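# Place the strawberry cake in the white basket

## Task

Get the strawberry cake inside the white basket, leaving the basket and every other object roughly in their original spots, and finish with neither robot arm or gripper (cables included) in contact with any of them.

## Robot and tools

Robot: two six-joint arms with parallel grippers, left_arm and right_arm. Calibrated bases in the scene frame: left_arm at (-0.026, +0.301, 0) m, quat_wxyz (+1.000, 0, 0, +0.015); right_arm at (+0.053, -0.333, 0) m, quat_wxyz (+1.000, 0, 0, +0.005). Scene frame: origin at table-top height, halfway between the nominal bases. +x points out over the table, +z points up, and left_arm sits on the +y side. Arm names do not match image sides. Each gripper's fingers point along its own +z and open along its y. end_effector_position is the point between the pads, about 1 cm short of the fingertips.

Joint order for each arm, used in every row and every result list: waist, shoulder, elbow, wrist pitch, wrist yaw, wrist roll. Wrist yaw has its sign flipped relative to the URDF, everywhere. Stated ranges in rad (URDF signs): waist -2.618 to 3.054, shoulder 0.000 to 3.142, elbow 0.000 to 3.142, wrist pitch -1.571 to 1.571, wrist yaw -1.571 to 1.571 (so -1.571 to 1.571 in your numbers too), wrist roll -2.094 to 2.094. A real end stop may sit up to 0.059 rad away from the stated value.

Row format, shared by execute_actions and move: one flat list of 14 numbers, each in [-1, 1], always covering both arms. Numbers 1-6 are left_arm joint offsets, number 7 is left_arm opening, numbers 8-13 are right_arm joint offsets, number 14 is right_arm opening. Joint entries are relative offsets, scaled: 1.0 equals 2.224 rad for waist, shoulder and elbow, and 8.485 rad for the three wrist joints. They are measured from the Joint targets as they stood when the action (or move) began, not from the previous row, so sending the same offset again pushes further. Send 0 to hold an arm. Opening is absolute: +1 fully open, -1 closed. Between those, the fingers go to where grip_measured would read that value. To keep a gripper as it is, resend its current command; 0 means half-open, not 'no change'.

execute_actions(actions, cameras): actions is a list of actions. Each action is a list of up to 15 rows, one per 1/30 s step. If fewer than 15 rows are given, the last row is held for the remaining steps. An empty list just returns state and images. An action is rejected for both arms if it would push any joint more than 0.059 rad beyond its range. A joint sent past its true stop goes only to the stop, and the result then says "joint sent to its limit".

move(target, speed, blend, opening_speed, blocking, cameras): drives every joint along a path. target is one 14-number row, or a list of up to 15 rows. Every row's offsets count from the same starting Joint targets, not from the previous row. speed is in rad/s for the joint with the farthest to go (0.01 to 12.57, default 0.5), given as one value or one per target. blend (rad) rounds the corners at intermediate targets. opening_speed (0.2 or more, in scale units per second) closes or opens gradually; use a value near 0.2 for delicate items like a cake. Moves do not avoid obstacles or the other arm. Faster motion, or a target set deep past a contact, means a harder impact. The result has a "move:" line: done, off_target (at rest more than 0.035 rad from target), moving, held or fault, plus limits=held if steps were withheld. blocking=false returns after about 0.5 s while the move keeps running.

wait(seconds 0-10) lets time run with commands held. stop brakes a running move. zoom_image(camera, region [x0,y0,x1,y1], at most 504x504 px) enlarges part of the latest image from cam_head_left, cam_head_right, cam_left_wrist or cam_right_wrist (each 672x504). read_manual gives licence texts only. finished_scene(scene) ends the current scene, taking that scene's number, and cannot be reversed. Call it only once the cake is in the basket and the grippers are clear.

Result lines: end_effector_position (m) and end_effector_quat_wxyz are in the scene frame and may be off by a few cm. Joint positions and Joint velocities list the six joints (rad, rad/s), then the pad gap (m; 0.094 when fully open). Velocities may read "within noise". Joint targets is the base that your next offsets count from. Tool commands shows each gripper's present command. grip_measured is the finger opening on the command scale; it reads slightly wide when empty and narrower than the part when squeezing. grip_effort_nm is motor effort (negative means closing) and does not directly show pad force. Joint torques follow position order, include gravity, carry offsets, and wrap at ±28 N m on joints 1-3. "joint command not followed" means the clearance check changed some targets.

Cautions: avoid dropping the cake, letting go of it while it moves, slamming, or pushing hard. Never let a gripper close on the other arm, and never let the arms hit each other. Nothing may fall or be left off the table. A wrist camera cable resting on an object counts as touching it. Holding loads, reaching far out, or pressing against something heats the motors. MOTOR HOT appears at 75 °C, and at 90 °C that arm folds up and stops working. To end a push, command targets back past the measured positions. Loose objects may occasionally get nudged by outside disturbances.

Each tool is called after ">>>" as name([rows], argument=value, ...), one row to a line, values as JSON.

## Session

>>> execute_actions(actions=[])

Scene clock: 0.00 s.
left_arm: end_effector_position=(+0.3624, +0.3385, +0.1097) grip_measured=+1.000 grip_effort_nm=n/a end_effector_quat_wxyz=(+0.602, -0.087, +0.789, +0.082) | right_arm: end_effector_position=(+0.4660, -0.3439, +0.1193) grip_measured=+1.000 grip_effort_nm=n/a end_effector_quat_wxyz=(+0.600, +0.032, +0.799, -0.027)
Joint positions: left_arm=[-0.053 1.534 0.331 0.929 0.258 -0.047 0.094] | right_arm=[0.002 1.547 0.43 0.833 -0.094 0.022 0.094]
Joint velocities: within noise
Joint torques (N m): no reading
Motor temperatures (°C): left_arm=[24 29 26 27 23 21 25] | right_arm=[24 31 28 37 24 22 22]
Heat: left arm: 29 °C; right arm: 37 °C.
Joint targets: left_arm=[-0.053 1.528 0.336 0.925 0.259 -0.048] | right_arm=[0.002 1.544 0.433 0.822 -0.095 0.022]
Tool commands: left_gripper/opening=+1.0 right_gripper/opening=+1.0

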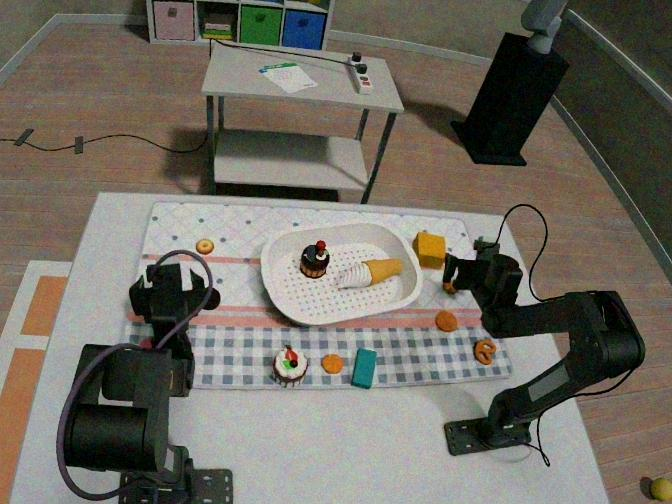

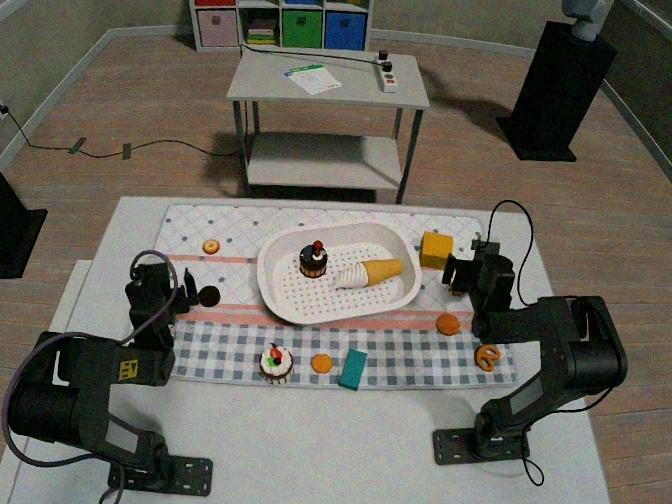

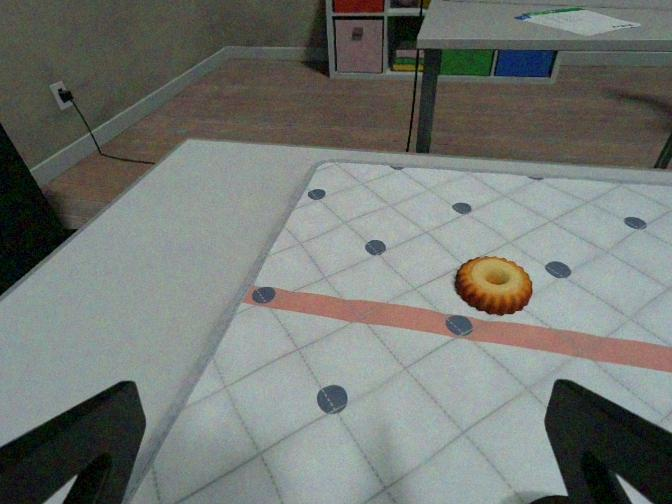

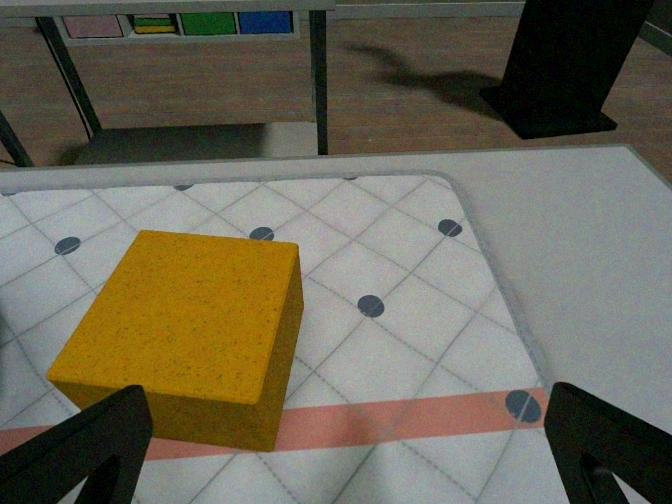

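>>> move([
  [0,0.0692,0.543,-0.2636,-0.0305,0.0057,1,0,0,0,0,0,0,1],
  [-0.3085,0.0692,0.543,-0.2636,-0.0305,0.0057,1,0,0,0,0,0,0,1],
], speed=1.2)

Scene clock: 35.10 s.
left_arm: end_effector_position=(+0.2228, +0.0864, +0.1550) grip_measured=+1.000 grip_effort_nm=-0.002 end_effector_quat_wxyz=(+0.057, +0.347, +0.936, -0.021) | right_arm: end_effector_position=(+0.4660, -0.3439, +0.1193) grip_measured=+1.000 grip_effort_nm=0.022 end_effector_quat_wxyz=(+0.600, +0.032, +0.799, -0.027)
Joint positions: left_arm=[-0.744 1.674 1.515 -1.289 0.001 -0.005 0.094] | right_arm=[0.002 1.547 0.43 0.833 -0.094 0.022 0.094]
Joint velocities: within noise
Joint torques (N m): left_arm=[0.5 -6.15 8.32 0.33 0 0.07] | right_arm=[0.03 -4.96 7.02 1.54 -0.05 -0.01]
Motor temperatures (°C): left_arm=[24 29 27 34 23 21 24] | right_arm=[23 32 29 40 24 22 22]
Heat: left arm: 34 °C; right arm: 40 °C.
Joint targets: left_arm=[-0.739 1.683 1.544 -1.311 0.000 0.001] | right_arm=[0.002 1.544 0.433 0.822 -0.095 0.022]
move: done

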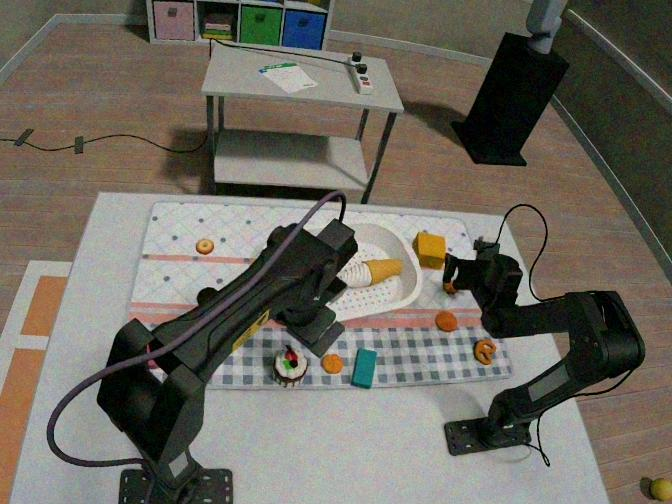

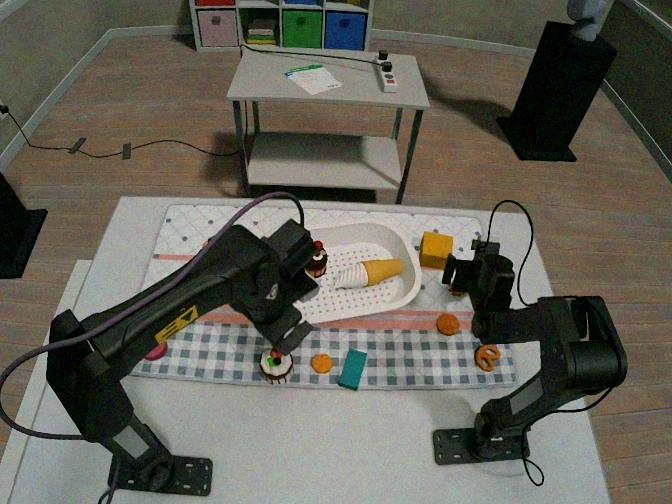

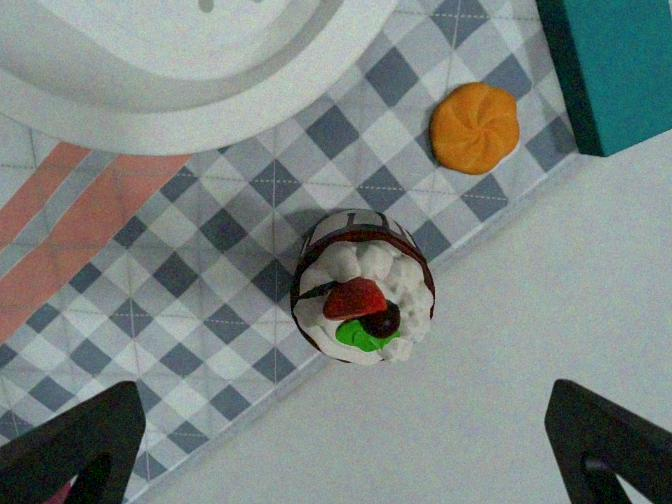

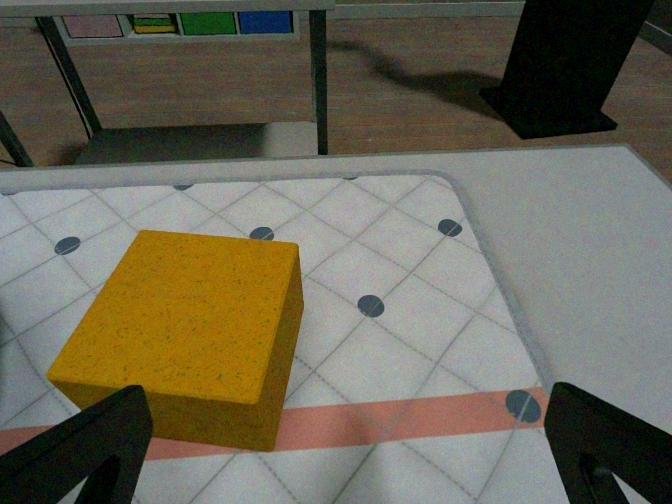

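>>> move([
  [-0.0166,0,0,0,0,0,1,0,0,0,0,0,0,1],
  [-0.0166,0.04,-0.1835,0.0503,0,0,1,0,0,0,0,0,0,1],
], speed=[0.5,0.6])

>>> move(target=[0,0,0,0,0,0,0.15,0,0,0,0,0,0,1], opening_speed=0.8)

Scene clock: 55.87 s.
left_arm: end_effector_position=(+0.2080, +0.0871, +0.0359) grip_measured=+1.000 grip_effort_nm=-0.007 end_effector_quat_wxyz=(+0.023, +0.361, +0.932, -0.008) | right_arm: end_effector_position=(+0.4660, -0.3439, +0.1193) grip_measured=+1.000 grip_effort_nm=0.027 end_effector_quat_wxyz=(+0.600, +0.032, +0.799, -0.027)
Joint positions: left_arm=[-0.773 1.766 1.146 -0.903 0.001 -0.005 0.094] | right_arm=[0.002 1.547 0.43 0.833 -0.094 0.022 0.094]
Joint velocities: within noise
Joint torques (N m): left_arm=[-0.31 -6.8 4.71 0.63 0 0.09] | right_arm=[0.03 -4.96 7.01 1.55 -0.05 -0.01]
Motor temperatures (°C): left_arm=[24 29 28 29 23 21 24] | right_arm=[23 32 29 41 24 22 22]
Heat: left arm: 29 °C; right arm: 41 °C.
Joint targets: left_arm=[-0.776 1.771 1.136 -0.884 0.000 0.001] | right_arm=[0.002 1.544 0.433 0.822 -0.095 0.022]
move: done

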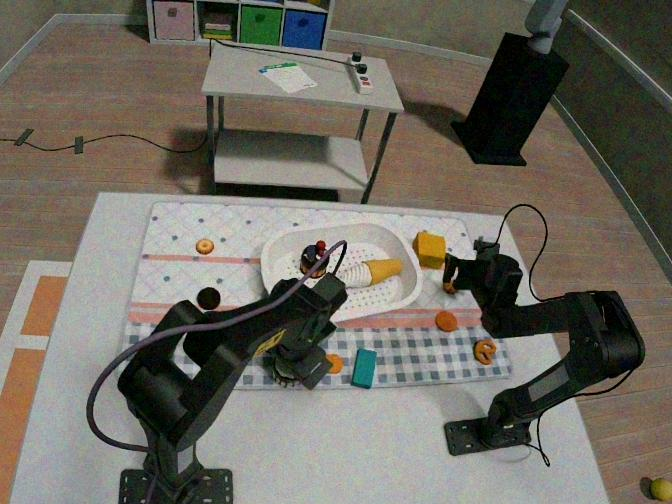

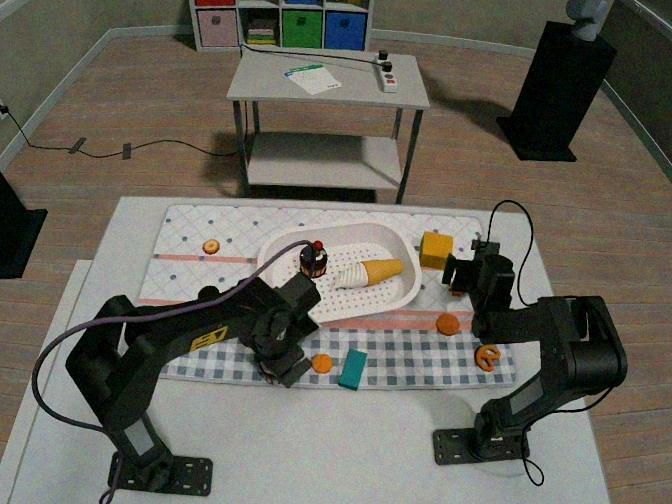

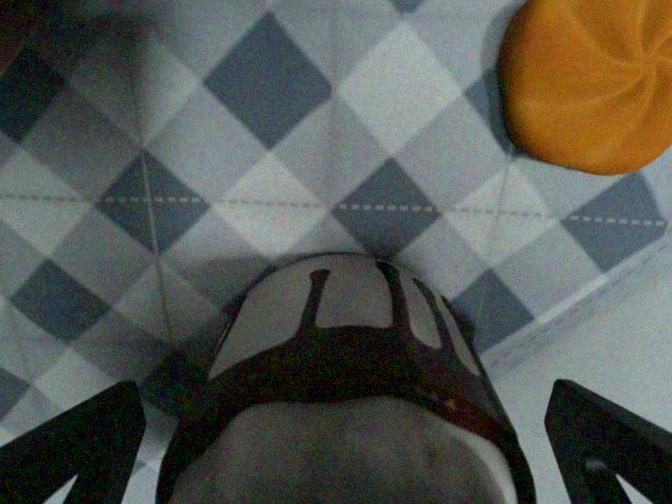

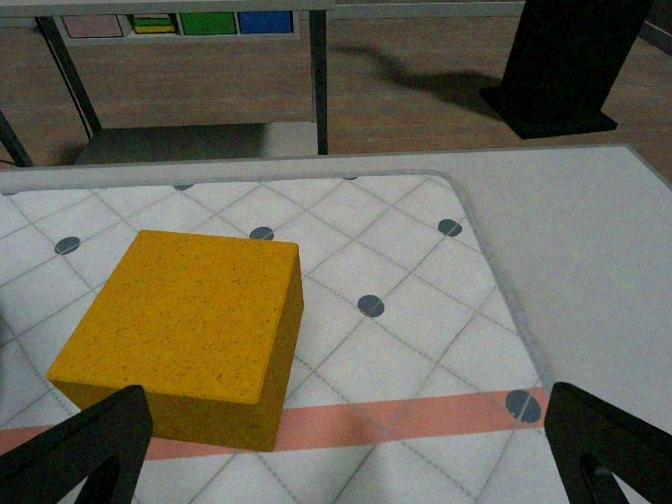

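Scene clock: 57.13 s.
left_arm: end_effector_position=(+0.2081, +0.0870, +0.0359) grip_measured=+0.400 grip_effort_nm=-1.018 end_effector_quat_wxyz=(+0.023, +0.361, +0.932, -0.008) | right_arm: end_effector_position=(+0.4660, -0.3439, +0.1193) grip_measured=+1.000 grip_effort_nm=0.027 end_effector_quat_wxyz=(+0.600, +0.032, +0.799, -0.027)
Joint positions: left_arm=[-0.773 1.766 1.146 -0.902 0.001 -0.005 0.066] | right_arm=[0.002 1.547 0.43 0.833 -0.094 0.022 0.094]
Joint velocities: within noise
Joint torques (N m): left_arm=[-0.29 -6.83 4.72 0.64 -0.01 0.08] | right_arm=[0.03 -4.94 7.01 1.54 -0.05 -0.01]
Motor temperatures (°C): left_arm=[24 29 28 29 23 21 24] | right_arm=[23 32 29 41 24 22 22]
Heat: left arm: 29 °C; right arm: 41 °C.
Joint targets: left_arm=[-0.776 1.771 1.136 -0.884 0.000 0.001] | right_arm=[0.002 1.544 0.433 0.822 -0.095 0.022]
move: done

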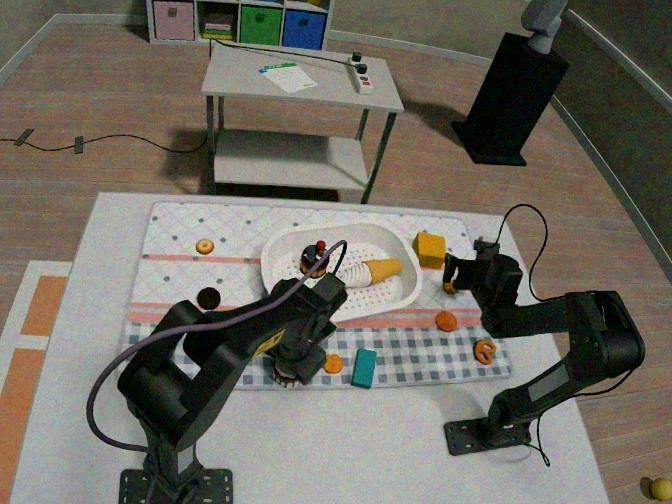

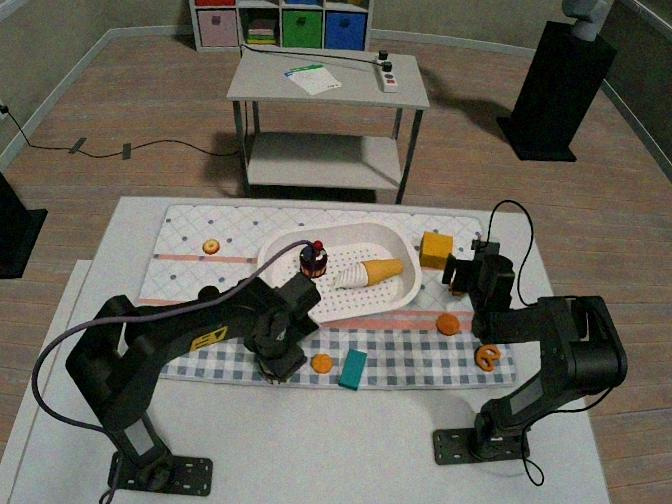

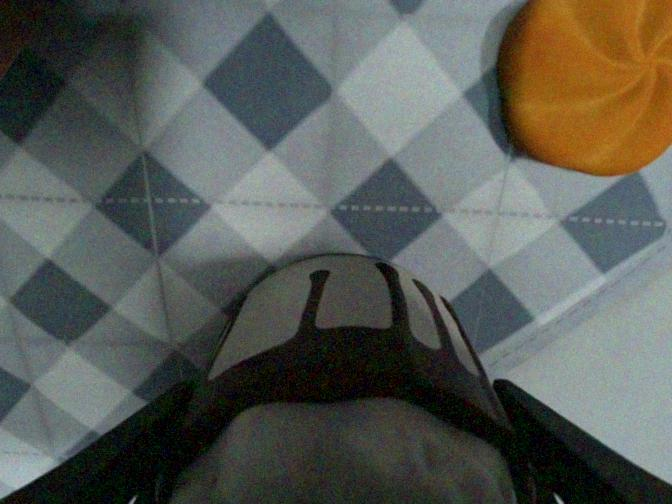

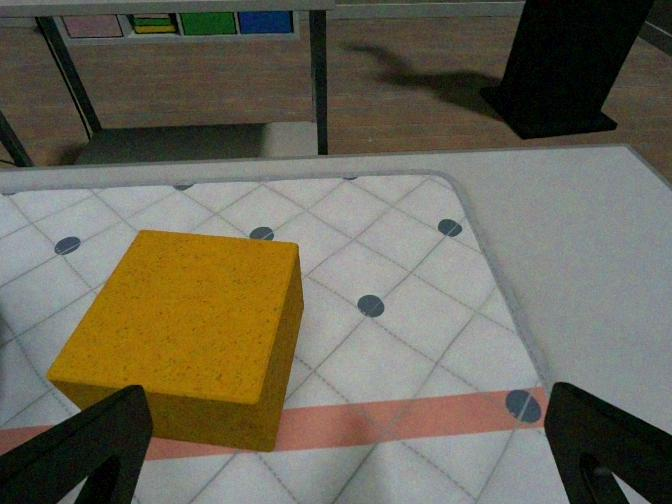

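>>> move([
  [0,-0.0396,0.1835,-0.0503,0,0,0.15,0,0,0,0,0,0,1],
  [0.0769,0.2091,0.4771,-0.0621,0,0,0.15,0,0,0,0,0,0,1],
], speed=[0.6,0.6])

Scene clock: 90.10 s.
left_arm: end_effector_position=(+0.3588, +0.0527, +0.1257) grip_measured=+0.399 grip_effort_nm=-1.023 end_effector_quat_wxyz=(+0.057, +0.281, +0.958, -0.017) | right_arm: end_effector_position=(+0.4660, -0.3439, +0.1193) grip_measured=+1.000 grip_effort_nm=0.027 end_effector_quat_wxyz=(+0.600, +0.032, +0.799, -0.027)
Joint positions: left_arm=[-0.605 2.226 2.163 -1.39 0 -0.005 0.066] | right_arm=[0.002 1.547 0.43 0.833 -0.094 0.022 0.094]
Joint velocities: within noise
Joint torques (N m): left_arm=[-0.02 -10.76 8.64 0.36 0 0.08] | right_arm=[0.03 -4.94 6.99 1.54 -0.05 -0.01]
Motor temperatures (°C): left_arm=[24 31 27 27 23 20 25] | right_arm=[23 32 29 41 24 22 21]
Heat: left arm: 31 °C; right arm: 41 °C.
Joint targets: left_arm=[-0.605 2.236 2.197 -1.411 0.000 0.001] | right_arm=[0.002 1.544 0.433 0.822 -0.095 0.022]
move: done

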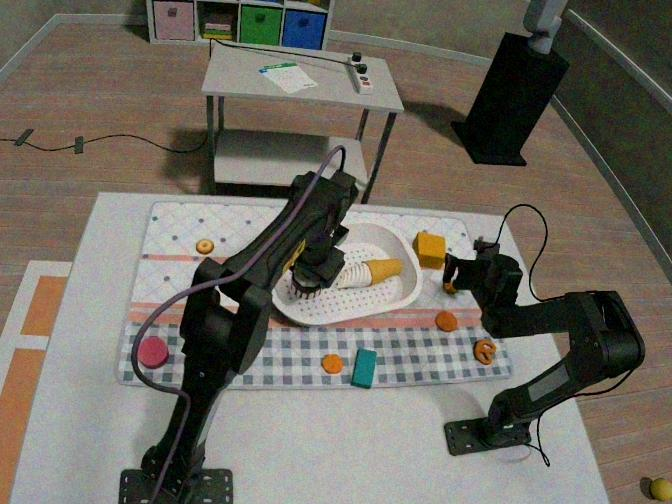

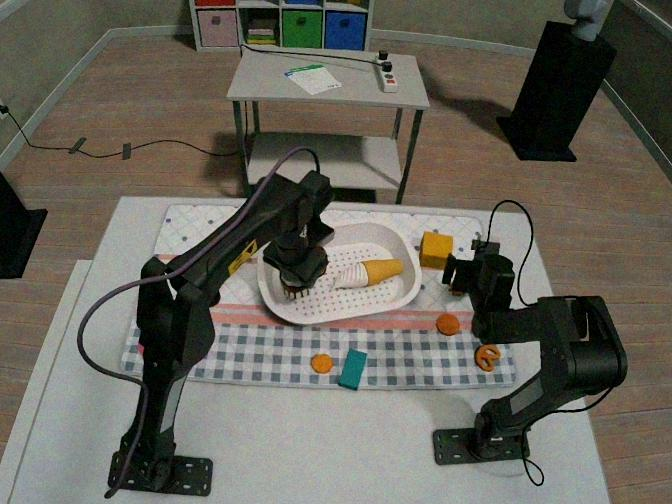

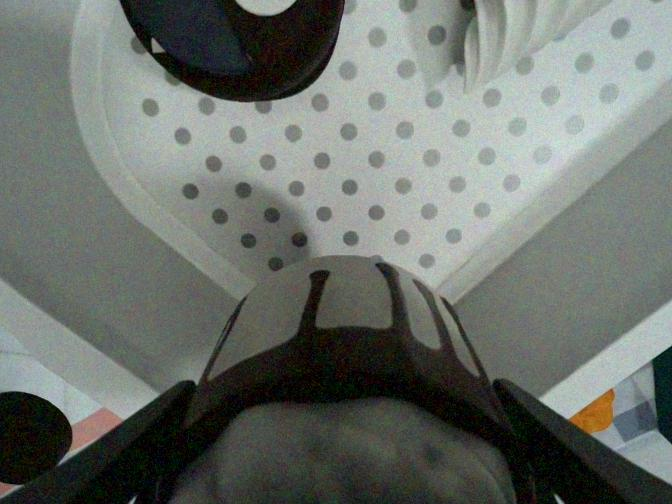

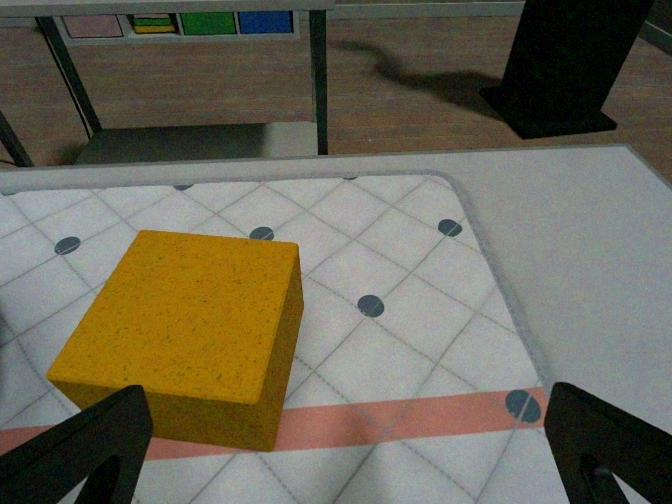

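>>> move(target=[0,0.0303,-0.1084,0.0280,0,0,0.15,0,0,0,0,0,0,1], speed=0.3, cameras=["cam_left_wrist","cam_head_left"])

Scene clock: 105.13 s.
left_arm: end_effector_position=(+0.3598, +0.0520, +0.0475) grip_measured=+0.399 grip_effort_nm=-1.023 end_effector_quat_wxyz=(+0.027, +0.281, +0.959, -0.008) | right_arm: end_effector_position=(+0.4660, -0.3439, +0.1193) grip_measured=+1.000 grip_effort_nm=0.032 end_effector_quat_wxyz=(+0.600, +0.032, +0.799, -0.027)
Joint positions: left_arm=[-0.605 2.292 1.968 -1.19 0 -0.005 0.066] | right_arm=[0.002 1.547 0.43 0.833 -0.094 0.022 0.094]
Joint velocities: within noise
Joint torques (N m): left_arm=[0.01 -11.15 4.9 0.62 0 0.09] | right_arm=[0.03 -4.94 7.01 1.55 -0.05 -0.01]
Motor temperatures (°C): left_arm=[24 34 30 27 23 20 26] | right_arm=[23 31 28 41 24 22 21]
Heat: left arm: 34 °C; right arm: 41 °C.
Joint targets: left_arm=[-0.605 2.304 1.956 -1.174 0.000 0.001] | right_arm=[0.002 1.544 0.433 0.822 -0.095 0.022]
move: done
Images, in order (width x height): cam_head_left 672x504, cam_left_wrist 672x504.

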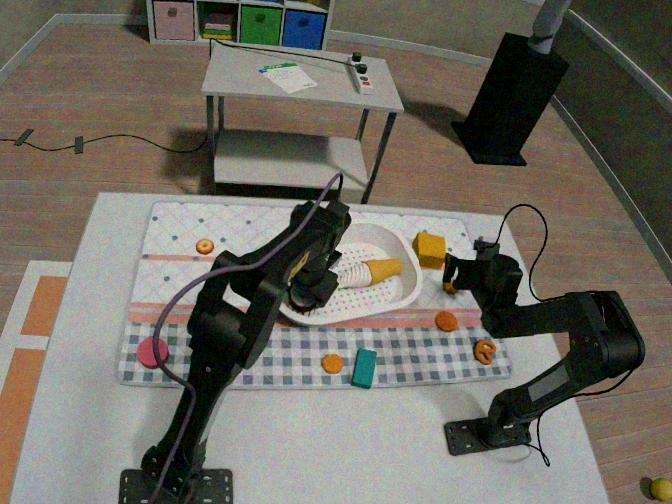

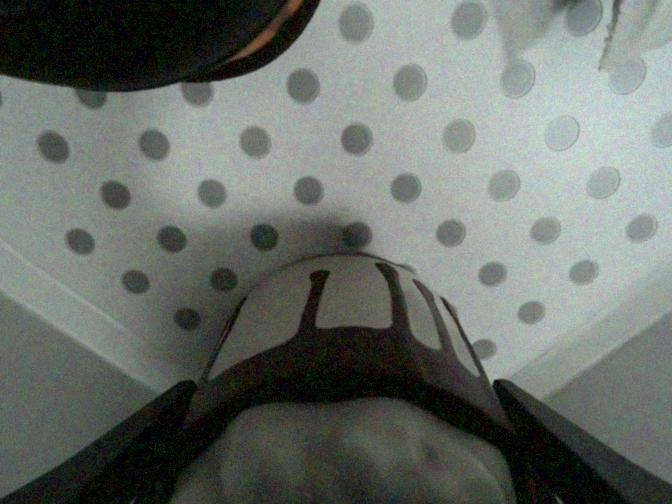

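>>> move(target=[0,0.0014,-0.0085,0.0026,0,0,0.15,0,0,0,0,0,0,1], speed=0.1, cameras=["cam_left_wrist"])

Scene clock: 111.53 s.
left_arm: end_effector_position=(+0.3611, +0.0512, +0.0464) grip_measured=+0.399 grip_effort_nm=-1.028 end_effector_quat_wxyz=(+0.030, +0.281, +0.959, -0.009) | right_arm: end_effector_position=(+0.4660, -0.3439, +0.1193) grip_measured=+1.000 grip_effort_nm=0.032 end_effector_quat_wxyz=(+0.600, +0.032, +0.799, -0.027)
Joint positions: left_arm=[-0.605 2.292 1.963 -1.179 0 -0.005 0.066] | right_arm=[0.002 1.547 0.43 0.833 -0.094 0.022 0.094]
Joint velocities: within noise
Joint torques (N m): left_arm=[-0.03 -10.89 3.88 0.75 0.01 0.08] | right_arm=[0.03 -4.94 7.01 1.54 -0.05 -0.01]
Motor temperatures (°C): left_arm=[24 33 29 26 23 20 26] | right_arm=[23 31 28 41 24 21 21]
Heat: left arm: 33 °C; right arm: 41 °C.
Joint targets: left_arm=[-0.605 2.307 1.937 -1.151 0.000 0.001] | right_arm=[0.002 1.544 0.433 0.822 -0.095 0.022]
move: done
Images, in order (width x height): cam_left_wrist 672x504.

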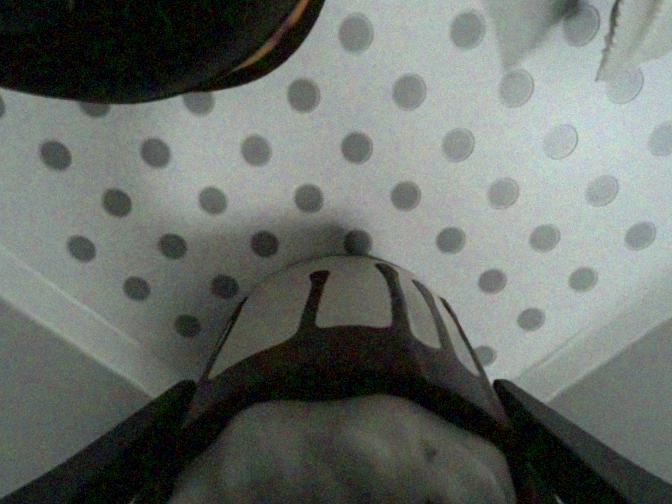

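>>> move(target=[0,0,0,0,0,0,0.8,0,0,0,0,0,0,1], opening_speed=1.0, cameras=["cam_left_wrist"])

>>> move(target=[0,-0.07,0.2,-0.0306,0,0,0.8,0,0,0,0,0,0,1], speed=0.6)

Scene clock: 116.07 s.
left_arm: end_effector_position=(+0.3610, +0.0512, +0.0438) grip_measured=+0.798 grip_effort_nm=0.115 end_effector_quat_wxyz=(+0.030, +0.281, +0.959, -0.009) | right_arm: end_effector_position=(+0.4660, -0.3439, +0.1193) grip_measured=+1.000 grip_effort_nm=0.032 end_effector_quat_wxyz=(+0.600, +0.032, +0.799, -0.027)
Joint positions: left_arm=[-0.605 2.292 1.952 -1.168 0 -0.005 0.084] | right_arm=[0.002 1.547 0.43 0.833 -0.094 0.022 0.094]
Joint velocities: within noise
Joint torques (N m): left_arm=[-0.02 -10.93 4.68 0.63 0.01 0.08] | right_arm=[0.03 -4.94 6.99 1.55 -0.05 0]
Motor temperatures (°C): left_arm=[24 33 28 26 23 20 26] | right_arm=[23 31 28 41 24 21 21]
Heat: left arm: 33 °C; right arm: 41 °C.
Joint targets: left_arm=[-0.605 2.307 1.937 -1.152 0.000 0.001] | right_arm=[0.002 1.544 0.433 0.822 -0.095 0.022]
move: done
Images, in order (width x height): cam_left_wrist 672x504.

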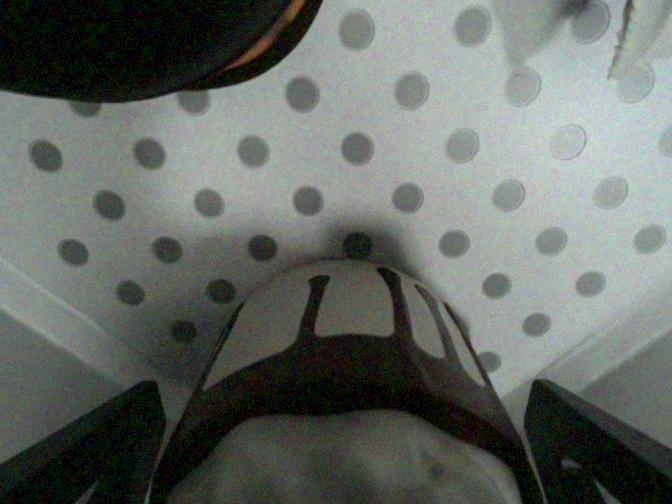

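Scene clock: 117.57 s.
left_arm: end_effector_position=(+0.3841, +0.0363, +0.2154) grip_measured=+0.798 grip_effort_nm=0.110 end_effector_quat_wxyz=(+0.183, +0.276, +0.942, -0.054) | right_arm: end_effector_position=(+0.4660, -0.3439, +0.1193) grip_measured=+1.000 grip_effort_nm=0.027 end_effector_quat_wxyz=(+0.600, +0.032, +0.799, -0.027)
Joint positions: left_arm=[-0.605 2.162 2.365 -1.388 0 -0.005 0.084] | right_arm=[0.002 1.547 0.43 0.833 -0.094 0.022 0.094]
Joint velocities: within noise
Joint torques (N m): left_arm=[-0.01 -11.95 7.15 0.84 0 0.08] | right_arm=[0.03 -4.94 7.01 1.55 -0.05 0]
Motor temperatures (°C): left_arm=[24 33 29 26 23 20 26] | right_arm=[23 31 28 41 24 21 21]
Heat: left arm: 33 °C; right arm: 41 °C.
Joint targets: left_arm=[-0.605 2.151 2.382 -1.411 0.000 0.001] | right_arm=[0.002 1.544 0.433 0.822 -0.095 0.022]
move: done

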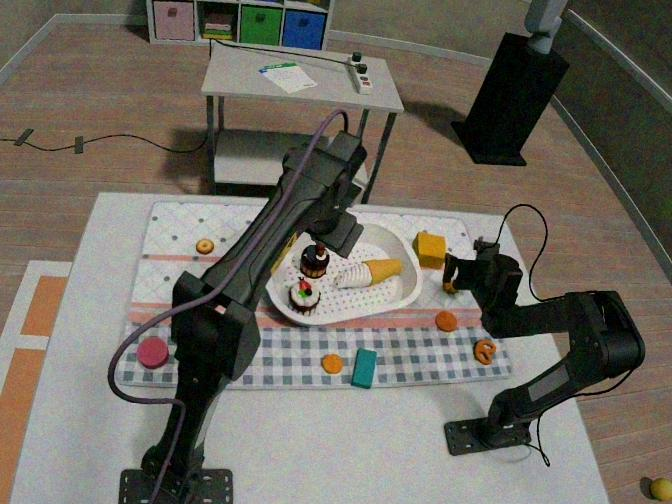

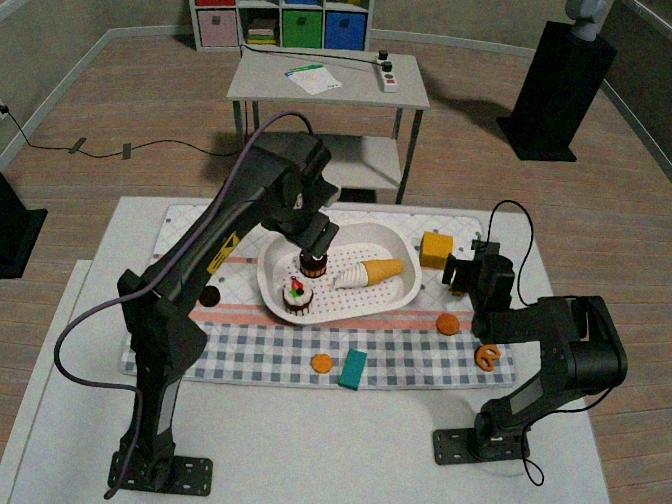

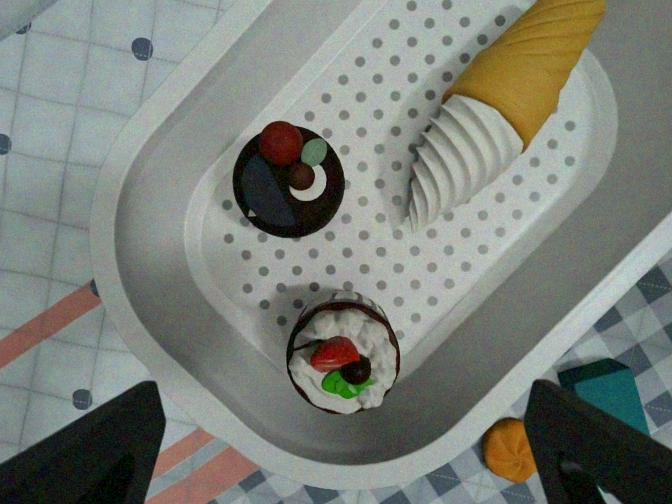

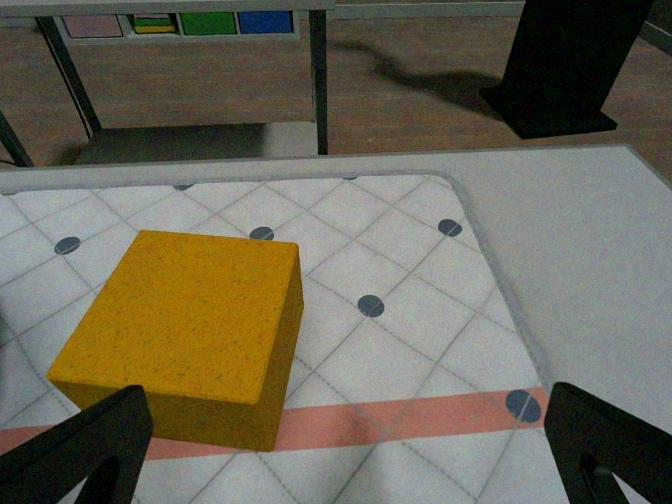

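>>> finished_scene(scene=1)

The scene is finished: the task was done.


## Next scene

The same job, from a new start.

>>> execute_actions(actions=[])

Scene clock: 0.00 s.
left_arm: end_effector_position=(+0.3753, +0.2977, +0.1035) grip_measured=+1.000 grip_effort_nm=n/a end_effector_quat_wxyz=(+0.586, +0.042, +0.806, -0.072) | right_arm: end_effector_position=(+0.4622, -0.3357, +0.1305) grip_measured=+1.000 grip_effort_nm=n/a end_effector_quat_wxyz=(+0.634, +0.023, +0.773, -0.029)
Joint positions: left_arm=[0.077 1.568 0.393 0.855 -0.268 0.017 0.094] | right_arm=[0.031 1.561 0.381 0.982 -0.115 0.006 0.094]
Joint velocities: within noise
Joint torques (N m): no reading
Motor temperatures (°C): left_arm=[23 25 23 21 23 19 23] | right_arm=[23 25 24 29 23 21 20]
Heat: left arm: 25 °C; right arm: 29 °C.
Joint targets: left_arm=[0.077 1.563 0.398 0.849 -0.269 0.017] | right_arm=[0.031 1.558 0.384 0.971 -0.116 0.006]
Tool commands: left_gripper/opening=+1.0 right_gripper/opening=+1.0

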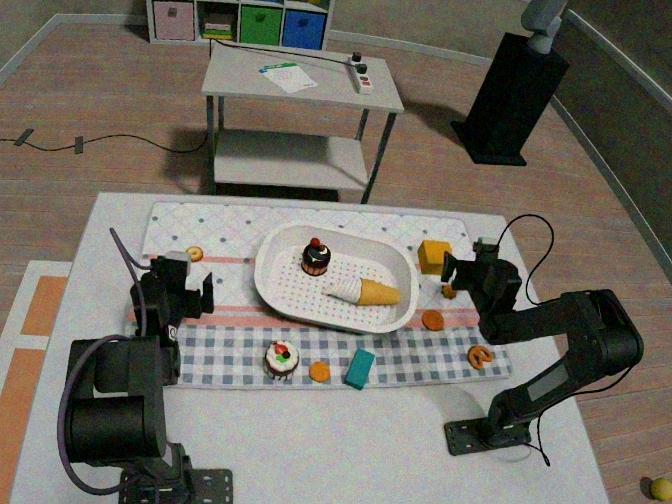

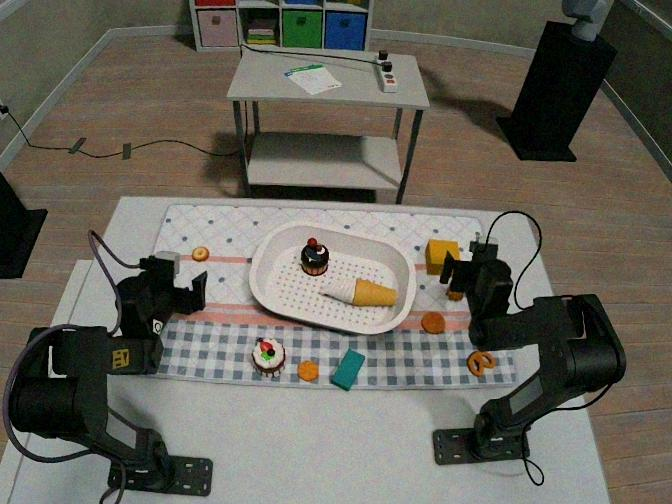

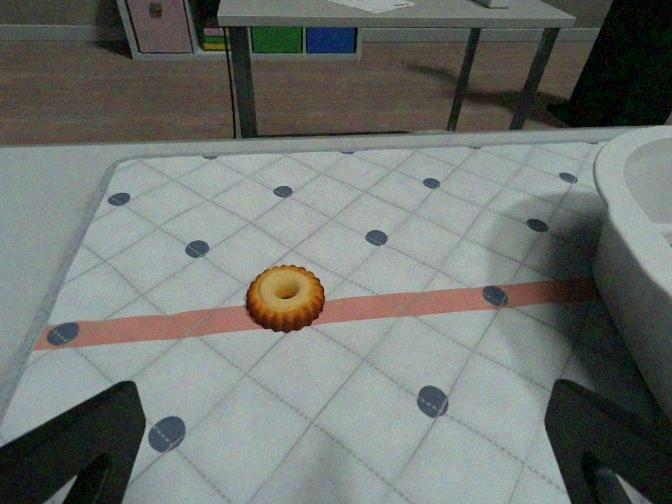

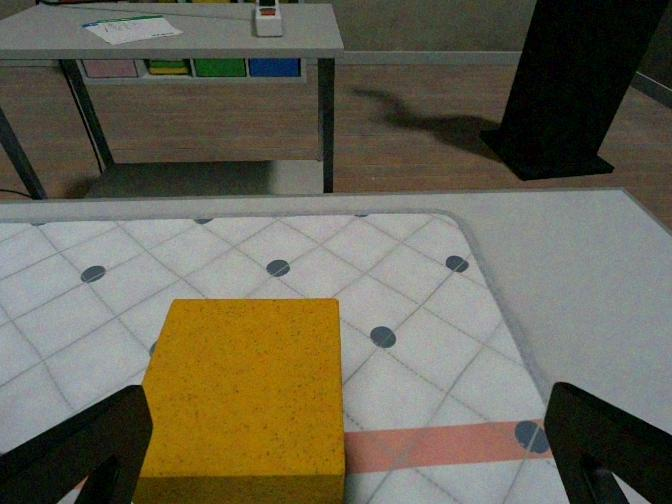

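>>> move([
  [0,0.054,0.5153,-0.2546,0.0317,-0.002,1,0,0,0,0,0,0,1],
  [-0.351,0.054,0.5153,-0.2546,0.0317,-0.002,1,0,0,0,0,0,0,1],
], speed=[2.0,1.5], blend=0.1, cameras=["cam_left_wrist"])

Scene clock: 6.17 s.
left_arm: end_effector_position=(+0.2313, +0.0945, +0.1546) grip_measured=+1.000 grip_effort_nm=-0.002 end_effector_quat_wxyz=(+0.058, +0.334, +0.941, -0.022) | right_arm: end_effector_position=(+0.4622, -0.3357, +0.1305) grip_measured=+1.000 grip_effort_nm=0.027 end_effector_quat_wxyz=(+0.634, +0.023, +0.773, -0.029)
Joint positions: left_arm=[-0.707 1.677 1.516 -1.286 -0.004 0.006 0.094] | right_arm=[0.031 1.561 0.381 0.982 -0.115 0.006 0.094]
Joint velocities: within noise
Joint torques (N m): left_arm=[0.28 -6.48 8.14 0.34 0.04 -0.06] | right_arm=[0.05 -4.81 6.67 1.6 -0.05 -0.01]
Motor temperatures (°C): left_arm=[23 26 24 23 23 19 23] | right_arm=[23 25 25 30 23 21 20]
Heat: left arm: 26 °C; right arm: 30 °C.
Joint targets: left_arm=[-0.704 1.683 1.545 -1.311 0.000 0.000] | right_arm=[0.031 1.558 0.384 0.971 -0.116 0.006]
move: done
Images, in order (width x height): cam_left_wrist 672x504.

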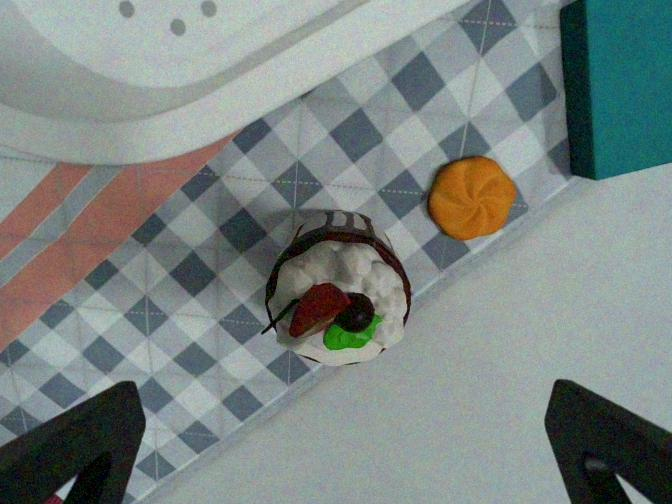

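>>> move([
  [-0.0013,0.04,-0.1839,0.0503,0,0,1,0,0,0,0,0,0,1],
  [-0.0013,0.04,-0.1839,0.0503,0,0,0.15,0,0,0,0,0,0,1],
  [-0.0013,0,0,0,0,0,0.15,0,0,0,0,0,0,1],
  [0.058,0.2487,0.2932,-0.0118,0,0,0.15,0,0,0,0,0,0,1],
], speed=[0.8,0.8,1.0,1.0], blend=[0,0,0.05,0], opening_speed=1.0, cameras=["cam_left_wrist","cam_head_left"])

Scene clock: 22.50 s.
left_arm: end_effector_position=(+0.3670, +0.0638, +0.1254) grip_measured=+0.406 grip_effort_nm=-1.023 end_effector_quat_wxyz=(+0.058, +0.271, +0.961, -0.017) | right_arm: end_effector_position=(+0.4622, -0.3357, +0.1305) grip_measured=+1.000 grip_effort_nm=0.027 end_effector_quat_wxyz=(+0.634, +0.023, +0.773, -0.029)
Joint positions: left_arm=[-0.574 2.228 2.165 -1.387 -0.002 0.006 0.066] | right_arm=[0.031 1.561 0.381 0.982 -0.115 0.006 0.094]
Joint velocities: within noise
Joint torques (N m): left_arm=[-0.06 -11.12 8.32 0.32 0.02 -0.04] | right_arm=[0.05 -4.81 6.67 1.6 -0.05 -0.01]
Motor temperatures (°C): left_arm=[22 28 25 22 23 19 23] | right_arm=[23 26 26 32 23 21 20]
Heat: left arm: 28 °C; right arm: 32 °C.
Joint targets: left_arm=[-0.575 2.236 2.197 -1.411 0.000 0.000] | right_arm=[0.031 1.558 0.384 0.971 -0.116 0.006]
move: done
Images, in order (width x height): cam_head_left 672x504, cam_left_wrist 672x504.

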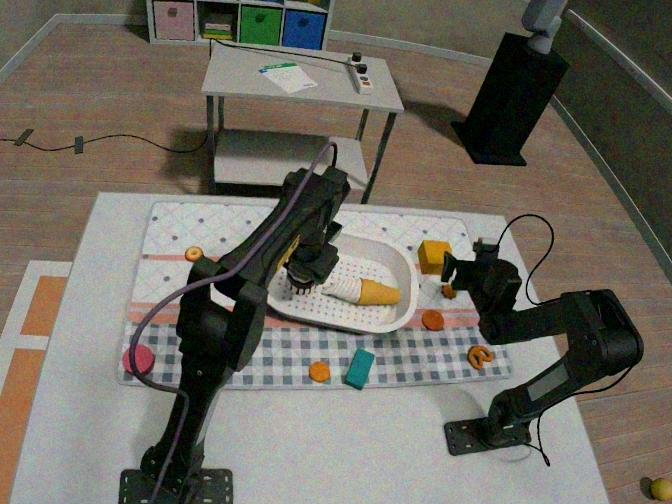

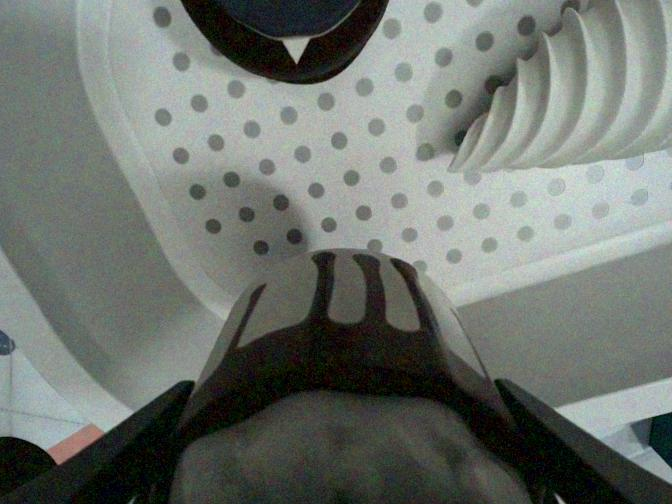

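>>> move([
  [0,0.0306,-0.1138,0.0296,0,0,0.15,0,0,0,0,0,0,1],
  [0,0.0306,-0.1138,0.0296,0,0,0.75,0,0,0,0,0,0,1],
  [0,-0.038,0.083,0,0,0,0.75,0,0,0,0,0,0,1],
], speed=[0.35,0.5,0.8], opening_speed=1.2, cameras=["cam_left_wrist"])

Scene clock: 32.23 s.
left_arm: end_effector_position=(+0.3923, +0.0484, +0.2233) grip_measured=+0.748 grip_effort_nm=0.125 end_effector_quat_wxyz=(+0.195, +0.266, +0.943, -0.055) | right_arm: end_effector_position=(+0.4622, -0.3357, +0.1305) grip_measured=+1.000 grip_effort_nm=0.027 end_effector_quat_wxyz=(+0.634, +0.023, +0.773, -0.029)
Joint positions: left_arm=[-0.574 2.151 2.371 -1.384 -0.002 0.006 0.082] | right_arm=[0.031 1.561 0.381 0.982 -0.115 0.006 0.094]
Joint velocities: within noise
Joint torques (N m): left_arm=[-0.06 -10.97 6.5 0.89 0.02 -0.05] | right_arm=[0.03 -4.82 6.67 1.6 -0.05 -0.01]
Motor temperatures (°C): left_arm=[22 30 25 22 23 19 24] | right_arm=[23 26 26 32 23 21 20]
Heat: left arm: 30 °C; right arm: 32 °C.
Joint targets: left_arm=[-0.575 2.152 2.382 -1.411 0.000 0.000] | right_arm=[0.031 1.558 0.384 0.971 -0.116 0.006]
move: done; target 2's new numbers were sent with left_arm's wrist pitch 0.037 rad from that target
Images, in order (width x height): cam_left_wrist 672x504.

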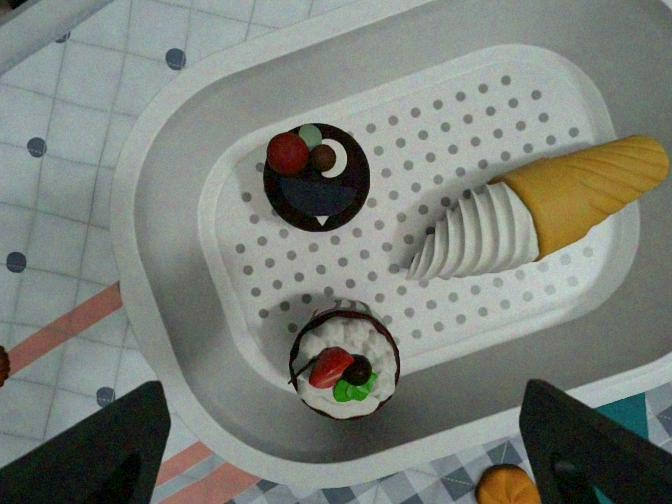

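>>> finished_scene(scene=2)

The scene is finished: the task was done.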